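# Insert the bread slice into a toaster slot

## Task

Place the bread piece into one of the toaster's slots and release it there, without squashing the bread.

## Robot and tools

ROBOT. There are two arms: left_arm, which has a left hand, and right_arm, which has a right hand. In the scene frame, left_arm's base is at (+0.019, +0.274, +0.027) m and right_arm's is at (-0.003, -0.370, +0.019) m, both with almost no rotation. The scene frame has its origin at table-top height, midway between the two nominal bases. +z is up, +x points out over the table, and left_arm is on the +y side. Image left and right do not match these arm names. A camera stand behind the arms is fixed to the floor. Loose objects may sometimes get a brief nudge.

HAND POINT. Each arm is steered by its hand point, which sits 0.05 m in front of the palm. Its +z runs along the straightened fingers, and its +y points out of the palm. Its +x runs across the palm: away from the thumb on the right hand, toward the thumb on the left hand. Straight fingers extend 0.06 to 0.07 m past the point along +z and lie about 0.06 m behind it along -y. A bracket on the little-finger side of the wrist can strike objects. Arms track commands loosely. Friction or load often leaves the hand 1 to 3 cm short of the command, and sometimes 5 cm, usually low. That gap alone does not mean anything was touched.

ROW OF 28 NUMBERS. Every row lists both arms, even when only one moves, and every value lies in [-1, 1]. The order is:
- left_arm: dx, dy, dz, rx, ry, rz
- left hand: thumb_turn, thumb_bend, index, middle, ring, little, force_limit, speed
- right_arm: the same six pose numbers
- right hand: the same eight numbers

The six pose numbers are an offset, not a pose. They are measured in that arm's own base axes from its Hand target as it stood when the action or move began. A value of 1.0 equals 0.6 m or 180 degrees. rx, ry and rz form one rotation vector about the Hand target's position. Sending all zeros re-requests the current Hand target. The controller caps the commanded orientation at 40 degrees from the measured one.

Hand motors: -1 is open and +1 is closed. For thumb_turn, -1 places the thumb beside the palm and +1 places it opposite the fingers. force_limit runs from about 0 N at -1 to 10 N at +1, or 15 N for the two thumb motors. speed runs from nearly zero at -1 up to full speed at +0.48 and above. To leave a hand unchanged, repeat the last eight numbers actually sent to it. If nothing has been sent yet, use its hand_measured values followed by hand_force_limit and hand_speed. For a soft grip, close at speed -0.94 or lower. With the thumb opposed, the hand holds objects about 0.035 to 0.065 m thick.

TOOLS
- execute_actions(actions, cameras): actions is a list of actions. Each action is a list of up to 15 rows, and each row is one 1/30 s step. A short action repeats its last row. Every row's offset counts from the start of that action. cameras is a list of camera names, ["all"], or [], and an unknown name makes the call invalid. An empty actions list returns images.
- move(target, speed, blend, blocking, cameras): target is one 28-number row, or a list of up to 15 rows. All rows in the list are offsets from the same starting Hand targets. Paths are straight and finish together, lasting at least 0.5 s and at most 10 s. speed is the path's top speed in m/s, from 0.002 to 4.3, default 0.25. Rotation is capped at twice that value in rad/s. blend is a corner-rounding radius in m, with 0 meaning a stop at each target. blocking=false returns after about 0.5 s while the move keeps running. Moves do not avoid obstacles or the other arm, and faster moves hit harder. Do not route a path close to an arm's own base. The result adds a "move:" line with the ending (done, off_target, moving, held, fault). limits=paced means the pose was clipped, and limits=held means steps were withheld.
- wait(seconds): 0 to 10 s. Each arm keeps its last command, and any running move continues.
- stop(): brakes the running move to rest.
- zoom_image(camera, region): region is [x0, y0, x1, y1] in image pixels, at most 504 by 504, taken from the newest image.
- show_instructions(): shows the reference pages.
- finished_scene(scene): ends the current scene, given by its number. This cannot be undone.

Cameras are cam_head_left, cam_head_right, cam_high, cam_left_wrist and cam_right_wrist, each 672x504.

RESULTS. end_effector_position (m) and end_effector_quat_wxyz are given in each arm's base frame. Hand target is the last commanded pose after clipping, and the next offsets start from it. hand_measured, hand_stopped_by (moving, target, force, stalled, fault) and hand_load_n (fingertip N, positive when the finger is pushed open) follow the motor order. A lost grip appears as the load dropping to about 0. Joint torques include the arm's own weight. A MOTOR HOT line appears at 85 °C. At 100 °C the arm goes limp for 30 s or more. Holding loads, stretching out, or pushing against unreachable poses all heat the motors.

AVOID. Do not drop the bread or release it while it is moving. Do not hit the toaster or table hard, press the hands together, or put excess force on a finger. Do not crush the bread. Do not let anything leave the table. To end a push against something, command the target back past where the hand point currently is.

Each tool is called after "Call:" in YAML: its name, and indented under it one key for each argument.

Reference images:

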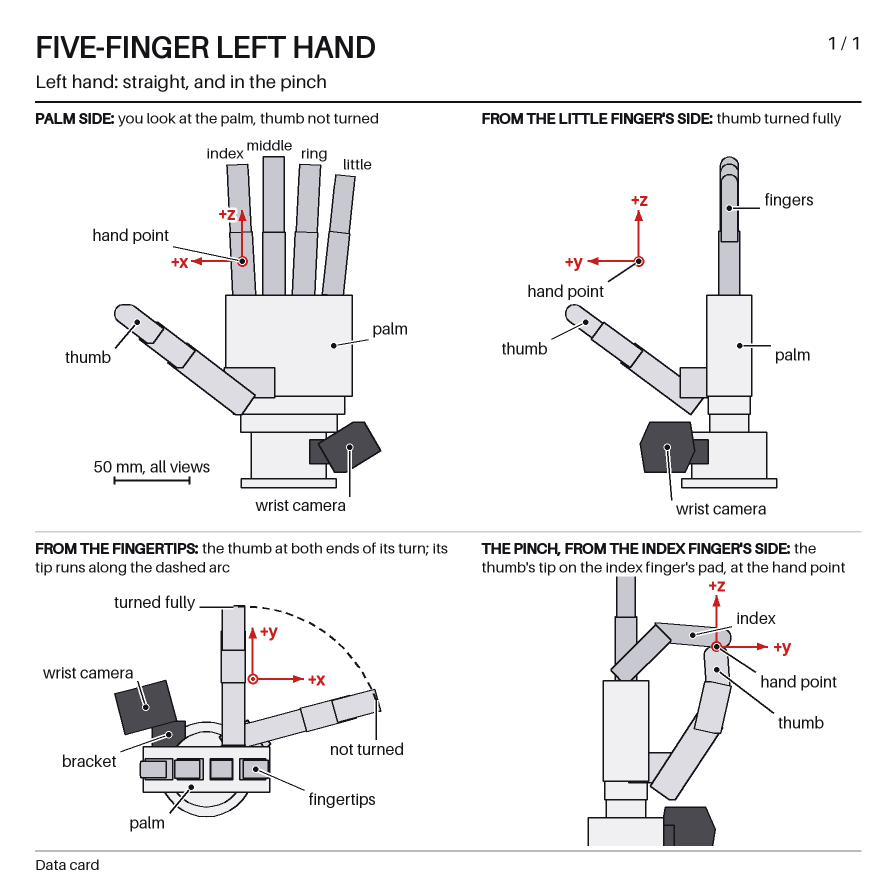

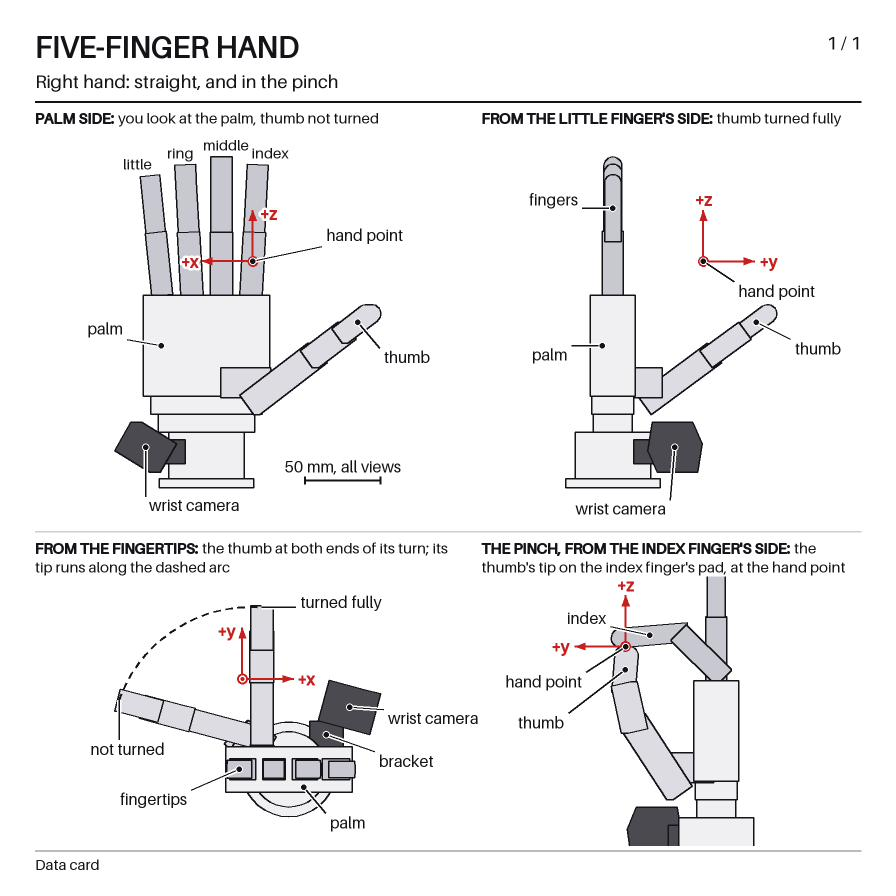

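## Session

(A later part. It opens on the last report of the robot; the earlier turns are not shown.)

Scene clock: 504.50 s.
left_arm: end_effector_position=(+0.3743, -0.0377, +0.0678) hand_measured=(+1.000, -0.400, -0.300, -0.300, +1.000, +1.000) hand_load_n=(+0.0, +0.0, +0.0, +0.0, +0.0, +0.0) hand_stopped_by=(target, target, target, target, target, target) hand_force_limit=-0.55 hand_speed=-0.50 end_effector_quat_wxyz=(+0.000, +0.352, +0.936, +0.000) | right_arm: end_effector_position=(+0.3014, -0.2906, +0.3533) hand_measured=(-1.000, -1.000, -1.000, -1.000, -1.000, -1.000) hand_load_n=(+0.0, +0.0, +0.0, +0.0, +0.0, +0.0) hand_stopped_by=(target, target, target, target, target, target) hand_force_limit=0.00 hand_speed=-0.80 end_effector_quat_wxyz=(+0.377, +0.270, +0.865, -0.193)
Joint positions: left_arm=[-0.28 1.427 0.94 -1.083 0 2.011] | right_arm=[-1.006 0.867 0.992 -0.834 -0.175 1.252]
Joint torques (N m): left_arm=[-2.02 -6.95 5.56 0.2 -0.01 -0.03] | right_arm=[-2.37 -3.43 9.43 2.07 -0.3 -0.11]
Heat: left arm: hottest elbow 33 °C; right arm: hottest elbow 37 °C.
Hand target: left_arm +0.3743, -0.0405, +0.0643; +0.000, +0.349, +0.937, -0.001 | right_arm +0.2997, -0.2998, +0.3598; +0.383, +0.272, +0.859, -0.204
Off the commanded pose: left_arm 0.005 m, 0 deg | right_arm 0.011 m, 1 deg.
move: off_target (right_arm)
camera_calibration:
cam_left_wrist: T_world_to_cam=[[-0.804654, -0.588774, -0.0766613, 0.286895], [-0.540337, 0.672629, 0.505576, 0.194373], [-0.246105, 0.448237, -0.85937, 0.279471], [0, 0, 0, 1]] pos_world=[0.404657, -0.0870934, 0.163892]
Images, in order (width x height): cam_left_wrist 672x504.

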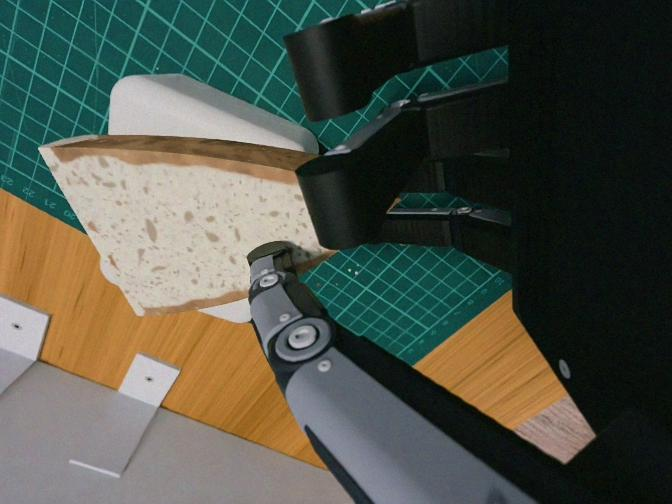

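Call:
execute_actions:
  actions:
    - [[0,0,0,0,0,0,1,-0.21,-0.3,-0.3,1,1,-0.7,-0.5,0,0,0,0,0,0,-1,-1,-1,-1,-1,-1,0,-0.8]]
    - [[0,0,0,0,0,0,1,-0.21,0.2,0.2,1,1,-0.55,-0.85,0,0,0,0,0,0,-1,-1,-1,-1,-1,-1,0,-0.8]]
  cameras: ["cam_left_wrist"]

Call:
wait:
  seconds: 1
  cameras: ["cam_left_wrist"]

Scene clock: 513.57 s.
left_arm: end_effector_position=(+0.3740, -0.0378, +0.0678) hand_measured=(+1.000, -0.212, +0.200, -0.094, +1.000, +1.000) hand_load_n=(+0.5, +3.5, +0.5, +2.0, +0.5, +0.0) hand_stopped_by=(target, target, target, force, target, target) hand_force_limit=-0.55 hand_speed=-0.85 end_effector_quat_wxyz=(+0.000, +0.351, +0.937, +0.000) | right_arm: end_effector_position=(+0.3014, -0.2906, +0.3533) hand_measured=(-1.000, -1.000, -1.000, -1.000, -1.000, -1.000) hand_load_n=(+0.0, +0.0, +0.0, +0.0, +0.0, +0.0) hand_stopped_by=(target, target, target, target, target, target) hand_force_limit=0.00 hand_speed=-0.80 end_effector_quat_wxyz=(+0.377, +0.270, +0.865, -0.193)
Joint positions: left_arm=[-0.28 1.427 0.94 -1.083 0 2.007] | right_arm=[-1.006 0.867 0.992 -0.834 -0.175 1.252]
Joint torques (N m): left_arm=[-1.96 -6.77 5.6 0.14 -0.01 -0.01] | right_arm=[-2.32 -3.43 9.46 2 -0.3 -0.1]
Heat: left arm: hottest elbow 33 °C; right arm: hottest elbow 37 °C.
Hand target: left_arm +0.3742, -0.0407, +0.0643; +0.000, +0.350, +0.937, -0.001 | right_arm +0.2997, -0.2998, +0.3598; +0.383, +0.272, +0.859, -0.204
Off the commanded pose: left_arm 0.005 m, 0 deg | right_arm 0.011 m, 1 deg.
Step readings (end_effector_position of left_arm | right_arm):
0: (+0.3742, -0.0377, +0.0678) | (+0.3014, -0.2906, +0.3533)
1: (+0.3742, -0.0377, +0.0678) | (+0.3014, -0.2906, +0.3533)
2: (+0.3742, -0.0377, +0.0678) | (+0.3014, -0.2906, +0.3533)
4: (+0.3742, -0.0378, +0.0678) | (+0.3014, -0.2906, +0.3533)
8: (+0.3742, -0.0378, +0.0678) | (+0.3014, -0.2906, +0.3533)
15: (+0.3740, -0.0378, +0.0678) | (+0.3014, -0.2906, +0.3533)
16: (+0.3740, -0.0378, +0.0678) | (+0.3014, -0.2906, +0.3533)
17: (+0.3740, -0.0378, +0.0678) | (+0.3014, -0.2906, +0.3533)
19: (+0.3740, -0.0378, +0.0678) | (+0.3014, -0.2906, +0.3533)
23: (+0.3740, -0.0378, +0.0678) | (+0.3014, -0.2906, +0.3533)
30: (+0.3740, -0.0378, +0.0678) | (+0.3014, -0.2906, +0.3533)
camera_calibration:
cam_left_wrist: T_world_to_cam=[[-0.802613, -0.591559, -0.0766091, 0.285813], [-0.542641, 0.670767, 0.505581, 0.195141], [-0.247694, 0.447357, -0.859371, 0.280037], [0, 0, 0, 1]] pos_world=[0.404653, -0.0870956, 0.163892]
Images, in order (width x height): cam_left_wrist 672x504.

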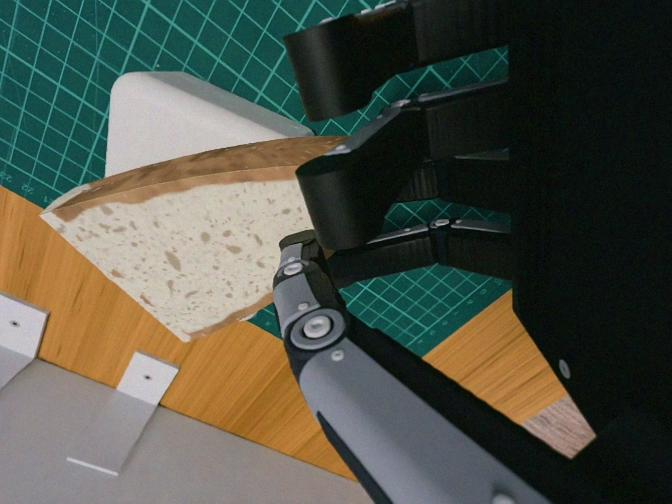

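Scene clock: 514.57 s.
left_arm: end_effector_position=(+0.3740, -0.0378, +0.0678) hand_measured=(+1.000, -0.212, +0.200, -0.094, +1.000, +1.000) hand_load_n=(+0.5, +3.5, +0.5, +2.0, +0.0, +0.0) hand_stopped_by=(target, target, target, force, target, target) hand_force_limit=-0.55 hand_speed=-0.85 end_effector_quat_wxyz=(+0.000, +0.351, +0.937, +0.000) | right_arm: end_effector_position=(+0.3014, -0.2906, +0.3533) hand_measured=(-1.000, -1.000, -1.000, -1.000, -1.000, -1.000) hand_load_n=(+0.0, +0.0, +0.0, +0.0, +0.0, +0.0) hand_stopped_by=(target, target, target, target, target, target) hand_force_limit=0.00 hand_speed=-0.80 end_effector_quat_wxyz=(+0.377, +0.270, +0.865, -0.193)
Joint positions: left_arm=[-0.28 1.427 0.94 -1.083 0 2.007] | right_arm=[-1.006 0.867 0.992 -0.834 -0.175 1.252]
Joint torques (N m): left_arm=[-1.73 -6.36 5.6 0.14 0.01 0] | right_arm=[-2.55 -3.37 9.43 2.04 -0.29 -0.09]
Heat: left arm: hottest elbow 33 °C; right arm: hottest elbow 37 °C.
Hand target: left_arm +0.3742, -0.0407, +0.0643; +0.000, +0.350, +0.937, -0.001 | right_arm +0.2997, -0.2998, +0.3598; +0.383, +0.272, +0.859, -0.204
Off the commanded pose: left_arm 0.005 m, 0 deg | right_arm 0.011 m, 1 deg.
wait: 1.00 s; at rest by 0.17 s
camera_calibration:
cam_left_wrist: T_world_to_cam=[[-0.802613, -0.591559, -0.0766091, 0.285813], [-0.542641, 0.670767, 0.505581, 0.195141], [-0.247694, 0.447357, -0.859371, 0.280037], [0, 0, 0, 1]] pos_world=[0.404653, -0.0870956, 0.163892]
Images, in order (width x height): cam_left_wrist 672x504.

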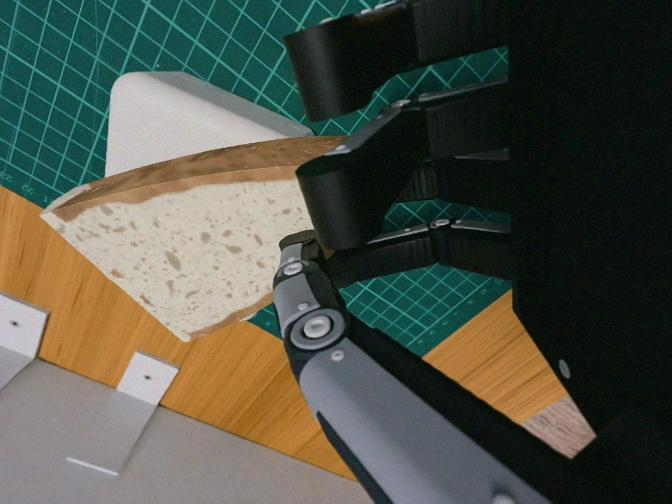

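Call:
execute_actions:
  actions:
    - [[0,0,0,0,0,0,1,-0.21,-0.3,-0.3,1,1,-0.55,-0.5,0,0,0,0,0,0,-1,-1,-1,-1,-1,-1,0,-0.8]]
    - [[0,0,0,0,0,0,1,-0.9,-0.3,-0.3,1,1,-0.55,0,0,0,0,0,0,0,-1,-1,-1,-1,-1,-1,0,-0.8]]

Call:
move:
  target:
    - [-0.03,-0.0833,0,0,0,0,1,-0.9,-0.3,-0.3,1,1,-0.55,0,0,0,0,0,0,0,-1,-1,-1,-1,-1,-1,0,-0.8]
    - [-0.03,-0.0833,0.1,0,0,0,1,-0.9,-0.3,-0.3,1,1,-0.55,0,0,0,0,0,0,0,-1,-1,-1,-1,-1,-1,0,-0.8]
  speed: 0.12
  cameras: ["cam_left_wrist"]

Call:
zoom_image:
  camera: "cam_left_wrist"
  region: [120, 90, 372, 279]

Scene clock: 534.17 s.
left_arm: end_effector_position=(+0.3740, -0.0379, +0.0678) hand_measured=(+1.000, -0.900, -0.300, -0.300, +1.000, +1.000) hand_load_n=(+0.0, +0.0, +0.0, +0.0, +0.0, +0.0) hand_stopped_by=(target, target, target, target, target, target) hand_force_limit=-0.55 hand_speed=0.00 end_effector_quat_wxyz=(+0.000, +0.351, +0.937, +0.000) | right_arm: end_effector_position=(+0.3014, -0.2906, +0.3533) hand_measured=(-1.000, -1.000, -1.000, -1.000, -1.000, -1.000) hand_load_n=(-0.5, +0.0, +0.0, +0.0, +0.0, +0.0) hand_stopped_by=(target, target, target, target, target, target) hand_force_limit=0.00 hand_speed=-0.80 end_effector_quat_wxyz=(+0.377, +0.270, +0.865, -0.193)
Joint positions: left_arm=[-0.28 1.427 0.94 -1.083 0.001 2.007] | right_arm=[-1.006 0.867 0.992 -0.834 -0.175 1.252]
Joint torques (N m): left_arm=[-2.26 -6.48 5.61 0.23 -0.02 -0.02] | right_arm=[-2.26 -3.43 9.46 2.03 -0.3 -0.1]
Heat: left arm: hottest elbow 33 °C; right arm: hottest elbow 38 °C.
Hand target: left_arm +0.3743, -0.0406, +0.0643; +0.000, +0.349, +0.937, -0.001 | right_arm +0.2997, -0.2998, +0.3598; +0.383, +0.272, +0.859, -0.204
Off the commanded pose: left_arm 0.004 m, 0 deg | right_arm 0.011 m, 1 deg.
Step readings (end_effector_position of left_arm | right_arm):
0: (+0.3740, -0.0378, +0.0678) | (+0.3014, -0.2906, +0.3533)
1: (+0.3740, -0.0378, +0.0678) | (+0.3014, -0.2906, +0.3533)
2: (+0.3740, -0.0378, +0.0678) | (+0.3014, -0.2906, +0.3533)
4: (+0.3740, -0.0378, +0.0678) | (+0.3014, -0.2906, +0.3533)
8: (+0.3740, -0.0378, +0.0678) | (+0.3014, -0.2906, +0.3533)
15: (+0.3740, -0.0378, +0.0678) | (+0.3014, -0.2906, +0.3533)
16: (+0.3740, -0.0378, +0.0678) | (+0.3014, -0.2906, +0.3533)
17: (+0.3740, -0.0378, +0.0678) | (+0.3014, -0.2906, +0.3533)
19: (+0.3740, -0.0379, +0.0678) | (+0.3014, -0.2906, +0.3533)
23: (+0.3740, -0.0379, +0.0678) | (+0.3014, -0.2906, +0.3533)
30: (+0.3740, -0.0379, +0.0678) | (+0.3014, -0.2906, +0.3533)

Scene clock: 536.37 s.
left_arm: end_effector_position=(+0.3421, -0.0821, +0.1066) hand_measured=(+1.000, -0.900, -0.300, -0.300, +1.000, +1.000) hand_load_n=(+0.0, +0.0, +0.0, +0.0, +0.0, +0.0) hand_stopped_by=(target, target, target, target, target, target) hand_force_limit=-0.55 hand_speed=0.00 end_effector_quat_wxyz=(-0.022, +0.352, +0.936, +0.000) | right_arm: end_effector_position=(+0.3014, -0.2906, +0.3533) hand_measured=(-1.000, -1.000, -1.000, -1.000, -1.000, -1.000) hand_load_n=(+0.0, +0.0, +0.0, +0.0, +0.0, +0.0) hand_stopped_by=(target, target, target, target, target, target) hand_force_limit=0.00 hand_speed=-0.80 end_effector_quat_wxyz=(+0.377, +0.270, +0.865, -0.193)
Joint positions: left_arm=[-0.423 1.373 0.995 -1.236 0.002 1.868] | right_arm=[-1.006 0.867 0.992 -0.834 -0.175 1.252]
Joint torques (N m): left_arm=[-1.67 -7.59 9.11 -0.61 -0.09 -0.02] | right_arm=[-2.37 -3.49 9.42 2.09 -0.31 -0.1]
Heat: left arm: hottest elbow 33 °C; right arm: hottest elbow 38 °C.
Hand target: left_arm +0.3562, -0.0906, +0.1243; +0.000, +0.350, +0.937, -0.001 | right_arm +0.2997, -0.2998, +0.3598; +0.383, +0.272, +0.859, -0.204
Off the commanded pose: left_arm 0.024 m, 2 deg | right_arm 0.011 m, 1 deg.
move: off_target (left_arm, right_arm)
camera_calibration:
cam_left_wrist: T_world_to_cam=[[-0.807717, -0.587171, -0.0531331, 0.236581], [-0.518641, 0.664794, 0.537643, 0.175762], [-0.280366, 0.461821, -0.841497, 0.335788], [0, 0, 0, 1]] pos_world=[0.376391, -0.133006, 0.200638]
Images, in order (width x height): cam_left_wrist 672x504.

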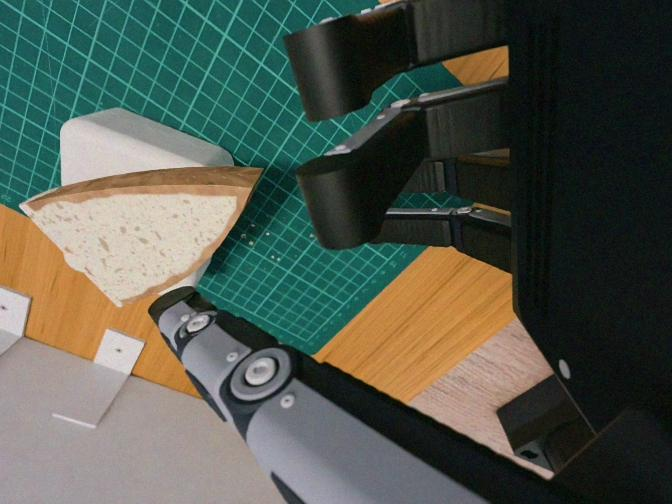

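Scaled by 2.000 from the camera's 672x504 image, which has a finer 960x720 frame.

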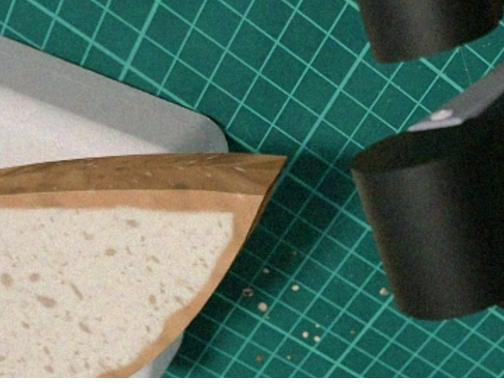

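Call:
move:
  target:
    - [0.0177,-0.0062,0.0095,0,0,0.061,1,-0.9,-0.3,-0.3,1,1,-0.55,0,0,0,0,0,0,0,-1,-1,-1,-1,-1,-1,0,-0.8]
    - [0.0177,-0.0062,-0.0955,0,0,0.061,1,-0.9,-0.3,-0.3,1,1,-0.55,0,0,0,0,0,0,0,-1,-1,-1,-1,-1,-1,0,-0.8]
  speed: 0.1
  cameras: ["cam_left_wrist"]

Call:
zoom_image:
  camera: "cam_left_wrist"
  region: [120, 120, 372, 309]

Scene clock: 589.73 s.
left_arm: end_effector_position=(+0.3663, -0.0965, +0.0705) hand_measured=(+1.000, -0.900, -0.300, -0.300, +1.000, +1.000) hand_load_n=(-0.5, +0.0, +0.0, +0.0, +0.0, +0.0) hand_stopped_by=(target, target, target, target, target, target) hand_force_limit=-0.55 hand_speed=0.00 end_effector_quat_wxyz=(+0.000, +0.267, +0.964, -0.001) | right_arm: end_effector_position=(+0.3014, -0.2906, +0.3533) hand_measured=(-1.000, -1.000, -1.000, -1.000, -1.000, -1.000) hand_load_n=(+0.0, +0.0, +0.0, +0.0, +0.0, +0.0) hand_stopped_by=(target, target, target, target, target, target) hand_force_limit=0.00 hand_speed=-0.80 end_effector_quat_wxyz=(+0.377, +0.270, +0.865, -0.193)
Joint positions: left_arm=[-0.423 1.487 1.011 -1.096 0.002 1.688] | right_arm=[-1.006 0.867 0.992 -0.834 -0.175 1.252]
Joint torques (N m): left_arm=[-0.79 -7.47 5.59 0.25 -0.07 -0.03] | right_arm=[-2.43 -3.37 9.46 2.04 -0.29 -0.1]
Heat: left arm: hottest elbow 40 °C; right arm: hottest elbow 38 °C.
Hand target: left_arm +0.3669, -0.0944, +0.0670; +0.000, +0.258, +0.966, -0.001 | right_arm +0.2997, -0.2998, +0.3598; +0.383, +0.272, +0.859, -0.204
Off the commanded pose: left_arm 0.004 m, 1 deg | right_arm 0.011 m, 1 deg.
move: off_target (right_arm)
camera_calibration:
cam_left_wrist: T_world_to_cam=[[-0.68656, -0.723269, -0.0742778, 0.189749], [-0.651171, 0.566225, 0.505337, 0.25864], [-0.323437, 0.395312, -0.859719, 0.329407], [0, 0, 0, 1]] pos_world=[0.405235, -0.139428, 0.166591]
Images, in order (width x height): cam_left_wrist 672x504.

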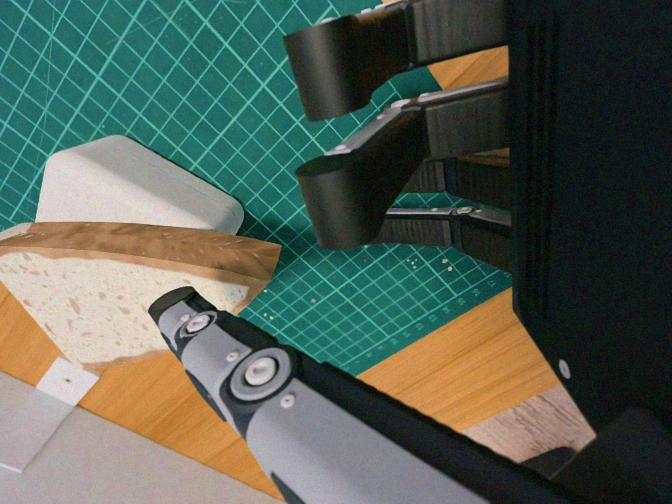

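Scaled by 2.000 from the camera's 672x504 image, which has a finer 960x720 frame.

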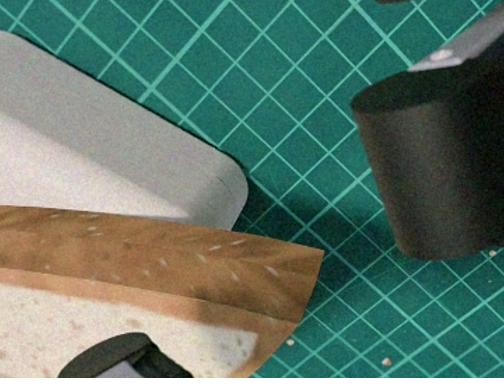

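Call:
move:
  target:
    - [-0.0092,0,0.058,0,0,0,1,-0.9,-0.3,-0.3,1,1,-0.55,0,0,0,0,0,0,0,-1,-1,-1,-1,-1,-1,0,-0.8]
    - [-0.0092,0,0,0,0,0,1,-0.9,-0.3,-0.3,1,1,-0.55,0,0,0,0,0,0,0,-1,-1,-1,-1,-1,-1,0,-0.8]
    - [0.0225,0.0857,0,0,0,0,1,-0.9,-0.3,-0.3,1,1,-0.55,0,0,0,0,0,0,0,-1,-1,-1,-1,-1,-1,0,-0.8]
  speed: 0.08
  cameras: ["cam_left_wrist","cam_high"]

Call:
zoom_image:
  camera: "cam_left_wrist"
  region: [260, 100, 460, 280]

Call:
zoom_image:
  camera: "cam_high"
  region: [370, 240, 470, 340]

Scene clock: 614.33 s.
left_arm: end_effector_position=(+0.3787, -0.0448, +0.0709) hand_measured=(+1.000, -0.900, -0.300, -0.300, +1.000, +1.000) hand_load_n=(+0.0, +0.0, +0.0, +0.0, +0.0, +0.0) hand_stopped_by=(target, target, target, target, target, target) hand_force_limit=-0.55 hand_speed=0.00 end_effector_quat_wxyz=(+0.000, +0.255, +0.967, -0.001) | right_arm: end_effector_position=(+0.3014, -0.2906, +0.3533) hand_measured=(-1.000, -1.000, -1.000, -1.000, -1.000, -1.000) hand_load_n=(+0.0, +0.0, +0.0, +0.0, +0.0, +0.0) hand_stopped_by=(target, target, target, target, target, target) hand_force_limit=0.00 hand_speed=-0.80 end_effector_quat_wxyz=(+0.377, +0.270, +0.865, -0.193)
Joint positions: left_arm=[-0.288 1.473 0.998 -1.095 0.002 1.799] | right_arm=[-1.006 0.867 0.992 -0.834 -0.175 1.252]
Joint torques (N m): left_arm=[-0.97 -7.41 5.48 0.14 -0.08 0.18] | right_arm=[-2.37 -3.49 9.43 2.04 -0.3 -0.1]
Heat: left arm: hottest elbow 36 °C; right arm: hottest elbow 38 °C.
Hand target: left_arm +0.3803, -0.0428, +0.0670; +0.000, +0.258, +0.966, -0.001 | right_arm +0.2997, -0.2998, +0.3598; +0.383, +0.272, +0.859, -0.204
Off the commanded pose: left_arm 0.005 m, 0 deg | right_arm 0.011 m, 1 deg.
move: off_target (right_arm)
camera_calibration:
cam_left_wrist: T_world_to_cam=[[-0.668628, -0.739816, -0.0748904, 0.22816], [-0.665482, 0.55041, 0.504166, 0.242015], [-0.33177, 0.386937, -0.860353, 0.31617], [0, 0, 0, 1]] pos_world=[0.418506, -0.0867488, 0.167089]
Images, in order (width x height): cam_high 672x504, cam_left_wrist 672x504.

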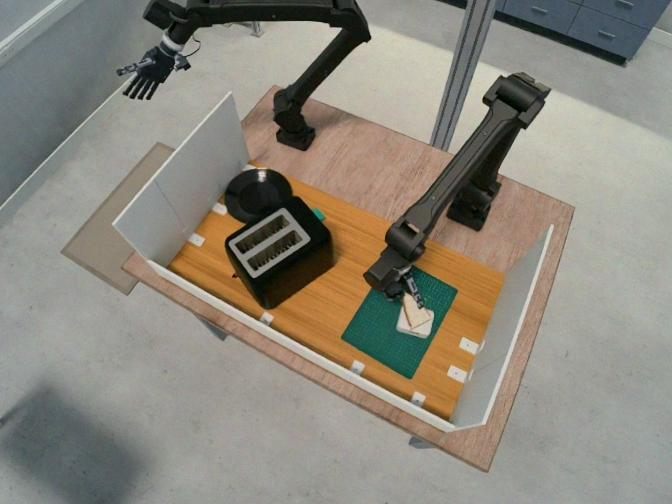

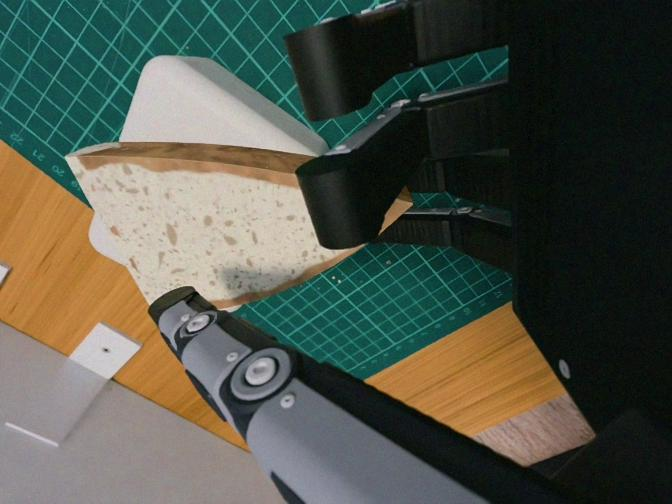

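Scaled by 2.520 from the camera's 672x504 image, which has a finer 960x720 frame.

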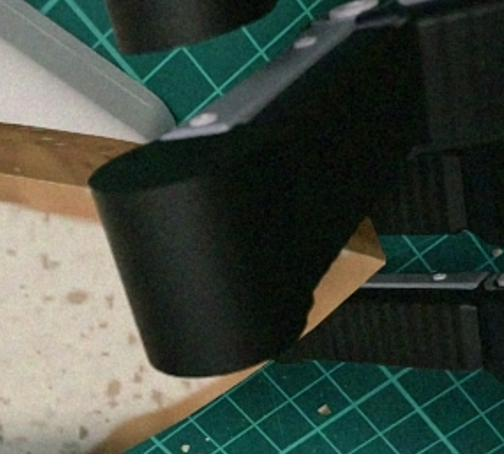

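Scaled by 5.040 from the camera's 672x504 image, which has a finer 960x720 frame.

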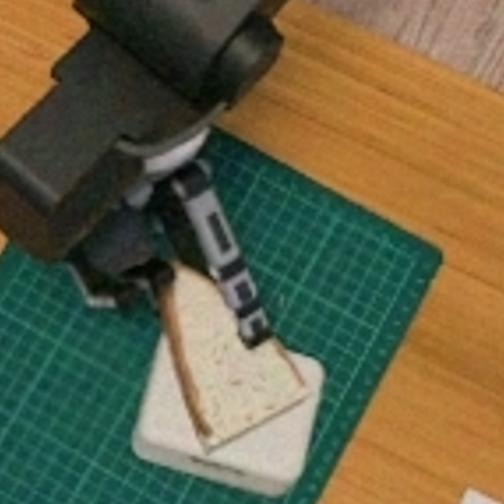

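Call:
move:
  target: [0.0058,-0.0035,0,0,0,-0.022,1,-0.6,-0.3,-0.3,1,1,-0.55,0,0,0,0,0,0,0,-1,-1,-1,-1,-1,-1,0,-0.8]
  speed: 0.08
  cameras: ["cam_left_wrist"]

Call:
zoom_image:
  camera: "cam_left_wrist"
  region: [260, 100, 460, 280]

Scene clock: 642.80 s.
left_arm: end_effector_position=(+0.3830, -0.0451, +0.0709) hand_measured=(+1.000, -0.600, -0.300, -0.300, +1.000, +1.000) hand_load_n=(+0.0, +0.0, +0.0, +0.0, +0.0, +0.0) hand_stopped_by=(target, target, target, target, target, target) hand_force_limit=-0.55 hand_speed=0.00 end_effector_quat_wxyz=(+0.000, +0.286, +0.958, -0.001) | right_arm: end_effector_position=(+0.3014, -0.2906, +0.3533) hand_measured=(-1.000, -1.000, -1.000, -1.000, -1.000, -1.000) hand_load_n=(+0.0, +0.0, +0.0, +0.5, +0.0, +0.0) hand_stopped_by=(target, target, target, target, target, target) hand_force_limit=0.00 hand_speed=-0.80 end_effector_quat_wxyz=(+0.377, +0.270, +0.865, -0.193)
Joint positions: left_arm=[-0.288 1.473 0.998 -1.095 0.002 1.863] | right_arm=[-1.006 0.867 0.992 -0.834 -0.175 1.252]
Joint torques (N m): left_arm=[-1.26 -7.59 5.38 0.29 -0.1 0.14] | right_arm=[-2.49 -3.43 9.42 2.09 -0.31 -0.1]
Heat: left arm: hottest elbow 33 °C; right arm: hottest elbow 38 °C.
Hand target: left_arm +0.3838, -0.0449, +0.0670; +0.000, +0.292, +0.957, -0.001 | right_arm +0.2997, -0.2998, +0.3598; +0.383, +0.272, +0.859, -0.204
Off the commanded pose: left_arm 0.004 m, 1 deg | right_arm 0.011 m, 1 deg.
move: off_target (right_arm)
camera_calibration:
cam_left_wrist: T_world_to_cam=[[-0.714626, -0.695476, -0.0749816, 0.250417], [-0.628939, 0.591913, 0.504058, 0.232893], [-0.306178, 0.407372, -0.860409, 0.308811], [0, 0, 0, 1]] pos_world=[0.419981, -0.0894939, 0.167089]
Images, in order (width x height): cam_left_wrist 672x504.

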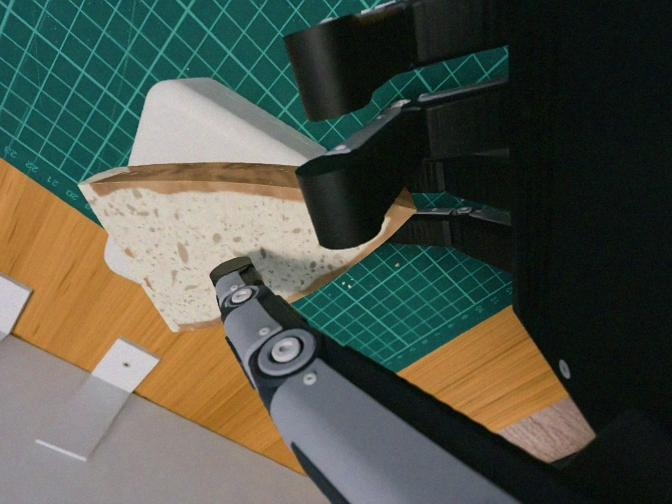

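Scaled by 2.520 from the camera's 672x504 image, which has a finer 960x720 frame.

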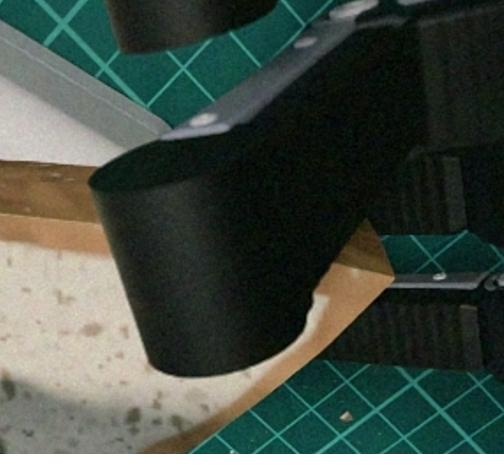

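Call:
execute_actions:
  actions:
    - [[0,0,0,0,0,0,1,-0.17,-0.3,-0.3,1,1,-0.8,-0.5,0,0,0,0,0,0,-1,-1,-1,-1,-1,-1,0,-0.8]]
  cameras: ["cam_left_wrist"]

Scene clock: 648.07 s.
left_arm: end_effector_position=(+0.3831, -0.0450, +0.0709) hand_measured=(+1.000, -0.170, -0.300, -0.300, +1.000, +1.000) hand_load_n=(+0.5, +1.0, +0.0, +0.5, +0.0, +0.0) hand_stopped_by=(target, target, target, target, target, target) hand_force_limit=-0.80 hand_speed=-0.50 end_effector_quat_wxyz=(+0.000, +0.286, +0.958, -0.001) | right_arm: end_effector_position=(+0.3014, -0.2906, +0.3533) hand_measured=(-1.000, -1.000, -1.000, -1.000, -1.000, -1.000) hand_load_n=(+0.0, +0.0, +0.0, +0.0, +0.0, +0.0) hand_stopped_by=(target, target, target, target, target, target) hand_force_limit=0.00 hand_speed=-0.80 end_effector_quat_wxyz=(+0.377, +0.270, +0.865, -0.193)
Joint positions: left_arm=[-0.288 1.473 0.998 -1.095 0.002 1.863] | right_arm=[-1.006 0.867 0.992 -0.834 -0.175 1.252]
Joint torques (N m): left_arm=[-1.38 -7.47 5.39 0.28 -0.07 0.17] | right_arm=[-2.32 -3.37 9.47 2.07 -0.3 -0.1]
Heat: left arm: hottest elbow 33 °C; right arm: hottest elbow 38 °C.
Hand target: left_arm +0.3838, -0.0450, +0.0670; +0.000, +0.291, +0.957, -0.001 | right_arm +0.2997, -0.2998, +0.3598; +0.383, +0.272, +0.859, -0.204
Off the commanded pose: left_arm 0.004 m, 1 deg | right_arm 0.011 m, 1 deg.
Step readings (end_effector_position of left_arm | right_arm):
0: (+0.3830, -0.0451, +0.0709) | (+0.3014, -0.2906, +0.3533)
1: (+0.3830, -0.0451, +0.0709) | (+0.3014, -0.2906, +0.3533)
2: (+0.3830, -0.0451, +0.0709) | (+0.3014, -0.2906, +0.3533)
4: (+0.3830, -0.0451, +0.0709) | (+0.3014, -0.2906, +0.3533)
8: (+0.3831, -0.0451, +0.0709) | (+0.3014, -0.2906, +0.3533)
15: (+0.3831, -0.0451, +0.0709) | (+0.3014, -0.2906, +0.3533)
camera_calibration:
cam_left_wrist: T_world_to_cam=[[-0.715151, -0.694895, -0.075368, 0.250827], [-0.628549, 0.592183, 0.504229, 0.232787], [-0.305754, 0.407972, -0.860275, 0.308696], [0, 0, 0, 1]] pos_world=[0.420082, -0.0894936, 0.167089]
Images, in order (width x height): cam_left_wrist 672x504.

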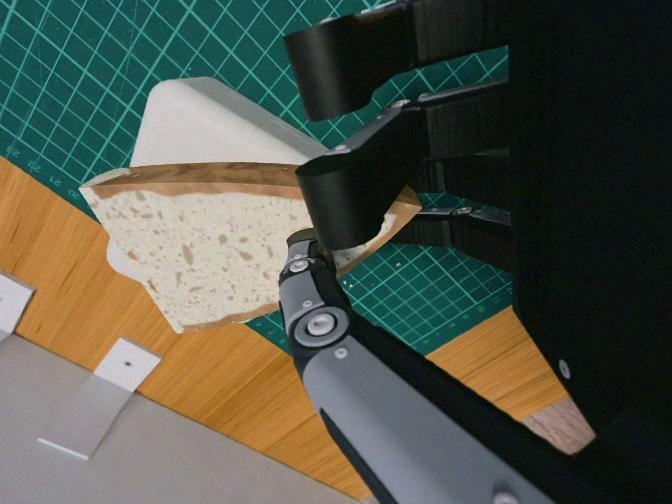

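Call:
execute_actions:
  actions:
    - [[0,0,0,0,0,0,1,-0.17,0.2,-0.3,1,1,-0.55,-0.85,0,0,0,0,0,0,-1,-1,-1,-1,-1,-1,0,-0.8]]
  cameras: ["cam_left_wrist"]

Scene clock: 652.57 s.
left_arm: end_effector_position=(+0.3831, -0.0450, +0.0709) hand_measured=(+1.000, -0.172, -0.066, -0.300, +1.000, +1.000) hand_load_n=(-0.5, +3.0, +3.0, +0.0, +0.0, +0.0) hand_stopped_by=(target, target, force, target, target, target) hand_force_limit=-0.55 hand_speed=-0.85 end_effector_quat_wxyz=(+0.000, +0.286, +0.958, -0.001) | right_arm: end_effector_position=(+0.3014, -0.2906, +0.3533) hand_measured=(-1.000, -1.000, -1.000, -1.000, -1.000, -1.000) hand_load_n=(+0.0, -0.5, +0.0, +0.0, +0.0, +0.0) hand_stopped_by=(target, target, target, target, target, target) hand_force_limit=0.00 hand_speed=-0.80 end_effector_quat_wxyz=(+0.377, +0.270, +0.865, -0.193)
Joint positions: left_arm=[-0.288 1.473 0.998 -1.095 0.002 1.863] | right_arm=[-1.006 0.867 0.992 -0.834 -0.175 1.252]
Joint torques (N m): left_arm=[-1.26 -7.59 5.39 0.27 -0.05 0.14] | right_arm=[-2.37 -3.49 9.46 2.09 -0.29 -0.1]
Heat: left arm: hottest elbow 33 °C; right arm: hottest elbow 38 °C.
Hand target: left_arm +0.3838, -0.0450, +0.0670; +0.000, +0.291, +0.957, -0.001 | right_arm +0.2997, -0.2998, +0.3598; +0.383, +0.272, +0.859, -0.204
Off the commanded pose: left_arm 0.004 m, 1 deg | right_arm 0.011 m, 1 deg.
Step readings (end_effector_position of left_arm | right_arm):
0: (+0.3831, -0.0450, +0.0709) | (+0.3014, -0.2906, +0.3533)
1: (+0.3831, -0.0450, +0.0709) | (+0.3014, -0.2906, +0.3533)
2: (+0.3831, -0.0450, +0.0709) | (+0.3014, -0.2906, +0.3533)
4: (+0.3831, -0.0450, +0.0709) | (+0.3014, -0.2906, +0.3533)
8: (+0.3831, -0.0450, +0.0709) | (+0.3014, -0.2906, +0.3533)
15: (+0.3831, -0.0450, +0.0709) | (+0.3014, -0.2906, +0.3533)
camera_calibration:
cam_left_wrist: T_world_to_cam=[[-0.715151, -0.694895, -0.075368, 0.250827], [-0.628549, 0.592183, 0.504229, 0.232787], [-0.305754, 0.407972, -0.860275, 0.308696], [0, 0, 0, 1]] pos_world=[0.420082, -0.0894936, 0.167089]
Images, in order (width x height): cam_left_wrist 672x504.

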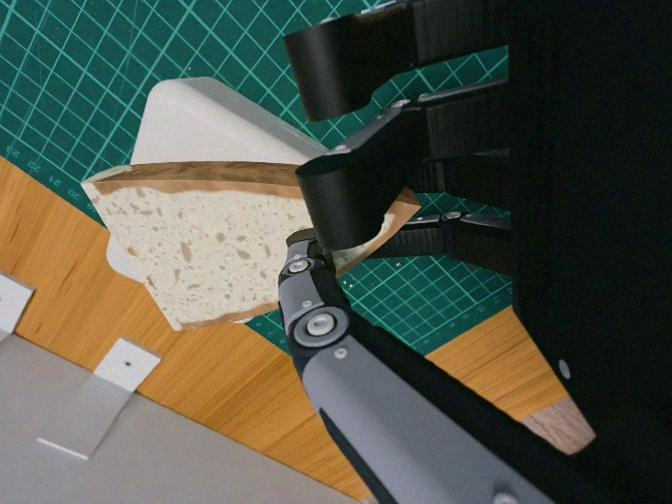

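Index has a solid hold (3 N). Now the middle finger.

Call:
execute_actions:
  actions:
    - [[0,0,0,0,0,0,1,-0.17,0.2,0.2,1,1,-0.55,-0.85,0,0,0,0,0,0,-1,-1,-1,-1,-1,-1,0,-0.8]]
  cameras: ["cam_left_wrist"]

Scene clock: 656.47 s.
left_arm: end_effector_position=(+0.3830, -0.0452, +0.0709) hand_measured=(+1.000, -0.172, -0.066, -0.178, +1.000, +1.000) hand_load_n=(+0.0, +4.0, +2.0, +1.5, +0.0, +0.0) hand_stopped_by=(target, target, force, force, target, target) hand_force_limit=-0.55 hand_speed=-0.85 end_effector_quat_wxyz=(+0.000, +0.286, +0.958, -0.002) | right_arm: end_effector_position=(+0.3014, -0.2906, +0.3533) hand_measured=(-1.000, -1.000, -1.000, -1.000, -1.000, -1.000) hand_load_n=(+0.0, +0.0, +0.0, -0.5, +0.0, +0.5) hand_stopped_by=(target, target, target, target, target, target) hand_force_limit=0.00 hand_speed=-0.80 end_effector_quat_wxyz=(+0.377, +0.270, +0.865, -0.193)
Joint positions: left_arm=[-0.288 1.473 0.998 -1.095 0.003 1.863] | right_arm=[-1.006 0.867 0.992 -0.834 -0.175 1.252]
Joint torques (N m): left_arm=[-1.2 -7.41 5.42 0.13 -0.1 0.15] | right_arm=[-2.49 -3.31 9.43 2.04 -0.3 -0.1]
Heat: left arm: hottest elbow 33 °C; right arm: hottest elbow 38 °C.
Hand target: left_arm +0.3838, -0.0450, +0.0670; +0.000, +0.291, +0.957, -0.001 | right_arm +0.2997, -0.2998, +0.3598; +0.383, +0.272, +0.859, -0.204
Off the commanded pose: left_arm 0.004 m, 1 deg | right_arm 0.011 m, 1 deg.
Step readings (end_effector_position of left_arm | right_arm):
0: (+0.3831, -0.0450, +0.0709) | (+0.3014, -0.2906, +0.3533)
1: (+0.3831, -0.0450, +0.0709) | (+0.3014, -0.2906, +0.3533)
2: (+0.3831, -0.0450, +0.0709) | (+0.3014, -0.2906, +0.3533)
4: (+0.3831, -0.0450, +0.0709) | (+0.3014, -0.2906, +0.3533)
8: (+0.3831, -0.0450, +0.0709) | (+0.3014, -0.2906, +0.3533)
15: (+0.3830, -0.0452, +0.0709) | (+0.3014, -0.2906, +0.3533)
camera_calibration:
cam_left_wrist: T_world_to_cam=[[-0.715133, -0.695021, -0.0743694, 0.250501], [-0.62842, 0.592699, 0.503781, 0.232851], [-0.30606, 0.407006, -0.860624, 0.308805], [0, 0, 0, 1]] pos_world=[0.419982, -0.0895928, 0.167088]
Images, in order (width x height): cam_left_wrist 672x504.

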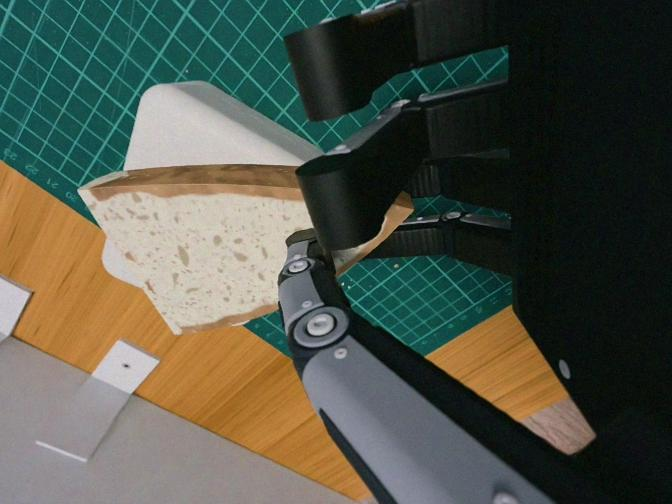

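Call:
move:
  target:
    - [0,0,0.133,0,0,0,1,-0.17,0.2,0.2,1,1,-0.55,-0.85,0,0,0,0,0,0,-1,-1,-1,-1,-1,-1,0,-0.8]
    - [0,0,0.35,0,0,0,1,-0.17,0.2,0.2,1,1,-0.55,-0.85,0,0,0,0,0,0,-1,-1,-1,-1,-1,-1,0,-0.8]
  speed: [0.05,0.12]
  blend: [0.02,0]
  cameras: ["cam_left_wrist","cam_head_right"]

Call:
zoom_image:
  camera: "cam_head_right"
  region: [336, 242, 456, 332]

Scene clock: 665.23 s.
left_arm: end_effector_position=(+0.3719, -0.0419, +0.2544) hand_measured=(+1.000, -0.170, -0.066, -0.178, +1.000, +1.000) hand_load_n=(+0.0, +0.5, +0.5, +0.5, +0.5, +0.0) hand_stopped_by=(target, target, force, force, target, target) hand_force_limit=-0.55 hand_speed=-0.85 end_effector_quat_wxyz=(-0.027, +0.287, +0.958, -0.002) | right_arm: end_effector_position=(+0.3014, -0.2906, +0.3533) hand_measured=(-1.000, -1.000, -1.000, -1.000, -1.000, -1.000) hand_load_n=(+0.0, +0.0, +0.0, +0.0, +0.0, +0.0) hand_stopped_by=(target, target, target, target, target, target) hand_force_limit=0.00 hand_speed=-0.80 end_effector_quat_wxyz=(+0.377, +0.270, +0.865, -0.193)
Joint positions: left_arm=[-0.288 1.37 1.387 -1.641 0.003 1.865] | right_arm=[-1.006 0.867 0.992 -0.834 -0.175 1.252]
Joint torques (N m): left_arm=[-1.26 -7.94 10.26 -0.61 -0.12 0.14] | right_arm=[-2.26 -3.55 9.44 2.07 -0.31 -0.11]
Heat: left arm: hottest elbow 33 °C; right arm: hottest elbow 38 °C.
Hand target: left_arm +0.3839, -0.0450, +0.2771; +0.000, +0.291, +0.957, -0.001 | right_arm +0.2997, -0.2998, +0.3598; +0.383, +0.272, +0.859, -0.204
Off the commanded pose: left_arm 0.026 m, 3 deg | right_arm 0.011 m, 1 deg.
move: off_target (left_arm, right_arm)
camera_calibration:
cam_left_wrist: T_world_to_cam=[[-0.719396, -0.692961, -0.0476921, 0.25345], [-0.600218, 0.585621, 0.544781, 0.110305], [-0.349582, 0.420539, -0.837221, 0.472817], [0, 0, 0, 1]] pos_world=[0.413827, -0.0878041, 0.347848]
Images, in order (width x height): cam_head_right 672x504, cam_left_wrist 672x504.

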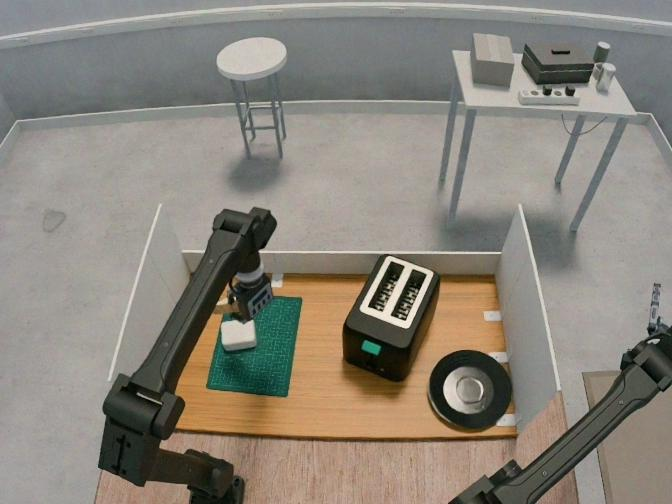

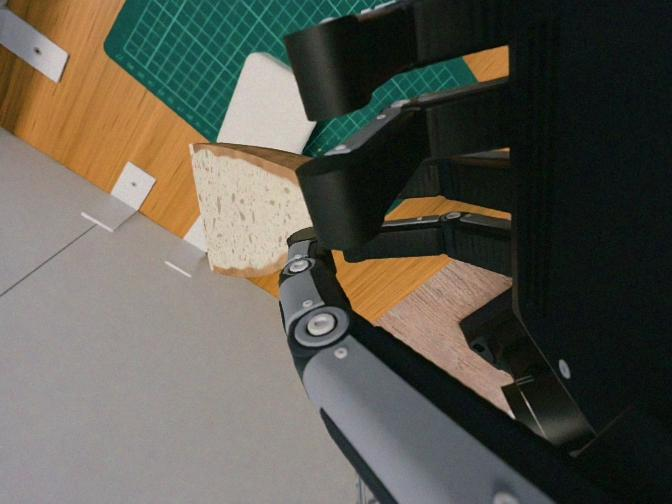

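Scaled by 4.200 from the camera's 672x504 image, which has a finer 960x720 frame.

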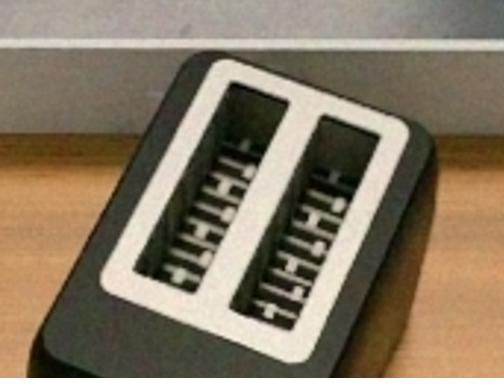

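Call:
execute_actions:
  actions:
    - [[0,0,0,0,0,0,1,-0.17,0.3,0.3,1,1,-0.4,-0.88,0,0,0,0,0,0,-1,-1,-1,-1,-1,-1,0,-0.8]]
  cameras: ["cam_left_wrist","cam_high"]

Call:
zoom_image:
  camera: "cam_high"
  region: [340, 180, 480, 320]

Scene clock: 673.03 s.
left_arm: end_effector_position=(+0.3718, -0.0419, +0.2544) hand_measured=(+1.000, -0.172, +0.278, -0.080, +1.000, +1.000) hand_load_n=(+1.0, +3.5, +5.5, +3.5, +0.0, +0.0) hand_stopped_by=(target, target, force, force, target, target) hand_force_limit=-0.40 hand_speed=-0.88 end_effector_quat_wxyz=(-0.027, +0.287, +0.958, -0.002) | right_arm: end_effector_position=(+0.3014, -0.2906, +0.3533) hand_measured=(-1.000, -1.000, -1.000, -1.000, -1.000, -1.000) hand_load_n=(+0.0, +0.5, +0.0, +0.0, +0.0, +0.0) hand_stopped_by=(target, target, target, target, target, target) hand_force_limit=0.00 hand_speed=-0.80 end_effector_quat_wxyz=(+0.377, +0.270, +0.865, -0.193)
Joint positions: left_arm=[-0.288 1.37 1.387 -1.642 0.003 1.865] | right_arm=[-1.006 0.867 0.992 -0.834 -0.175 1.252]
Joint torques (N m): left_arm=[-1.32 -8.12 10.39 -0.64 -0.12 0.13] | right_arm=[-2.49 -3.49 9.44 2.06 -0.3 -0.1]
Heat: left arm: hottest elbow 36 °C; right arm: hottest elbow 38 °C.
Hand target: left_arm +0.3838, -0.0450, +0.2771; +0.000, +0.291, +0.957, -0.001 | right_arm +0.2997, -0.2998, +0.3598; +0.383, +0.272, +0.859, -0.204
Off the commanded pose: left_arm 0.026 m, 3 deg | right_arm 0.011 m, 1 deg.
Step readings (end_effector_position of left_arm | right_arm):
0: (+0.3718, -0.0419, +0.2544) | (+0.3014, -0.2906, +0.3533)
1: (+0.3718, -0.0419, +0.2544) | (+0.3014, -0.2906, +0.3533)
2: (+0.3718, -0.0419, +0.2544) | (+0.3014, -0.2906, +0.3533)
4: (+0.3718, -0.0419, +0.2544) | (+0.3014, -0.2906, +0.3533)
8: (+0.3718, -0.0419, +0.2544) | (+0.3014, -0.2906, +0.3533)
15: (+0.3718, -0.0419, +0.2544) | (+0.3014, -0.2906, +0.3533)
camera_calibration:
cam_left_wrist: T_world_to_cam=[[-0.719405, -0.692963, -0.04753, 0.253326], [-0.60003, 0.58554, 0.545075, 0.110058], [-0.349886, 0.420649, -0.837039, 0.472855], [0, 0, 0, 1]] pos_world=[0.413727, -0.0878042, 0.347849]
Images, in order (width x height): cam_high 672x504, cam_left_wrist 672x504.

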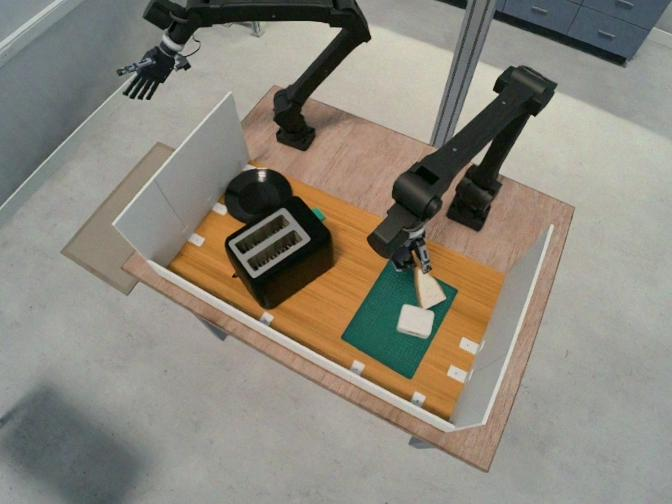

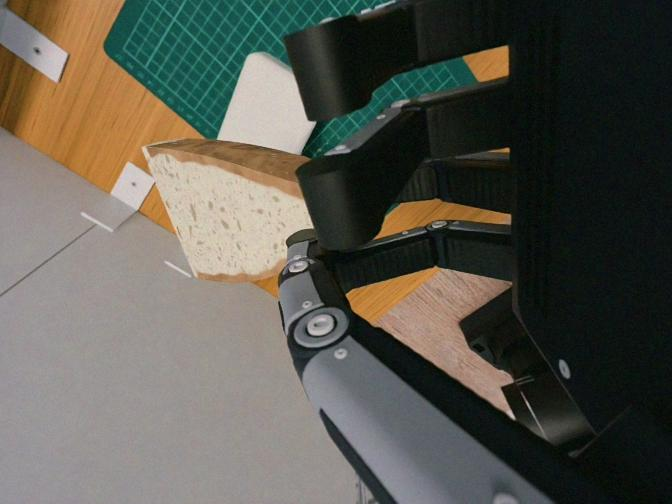

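Scaled by 3.600 from the camera's 672x504 image, which has a finer 960x720 frame.

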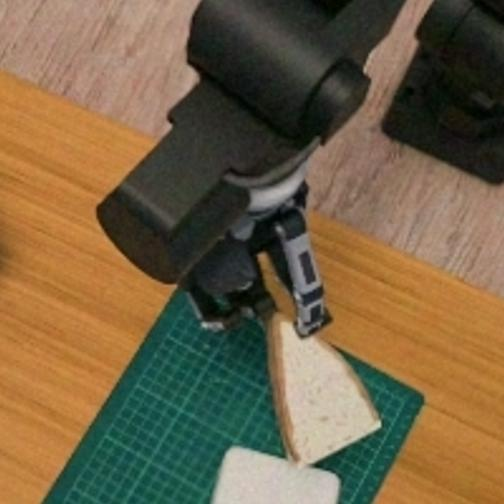

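Call:
zoom_image:
  camera: "cam_left_wrist"
  region: [260, 120, 460, 300]

Scaled by 2.520 from the camera's 672x504 image, which has a finer 960x720 frame.

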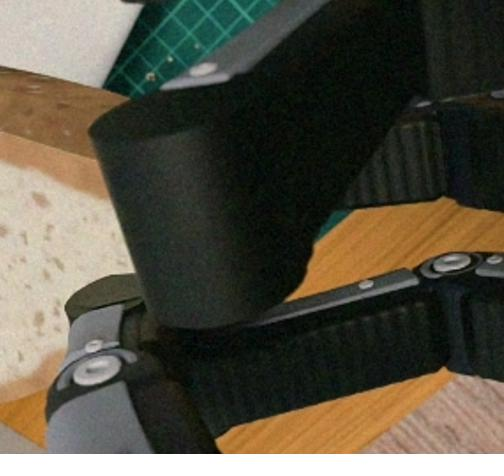

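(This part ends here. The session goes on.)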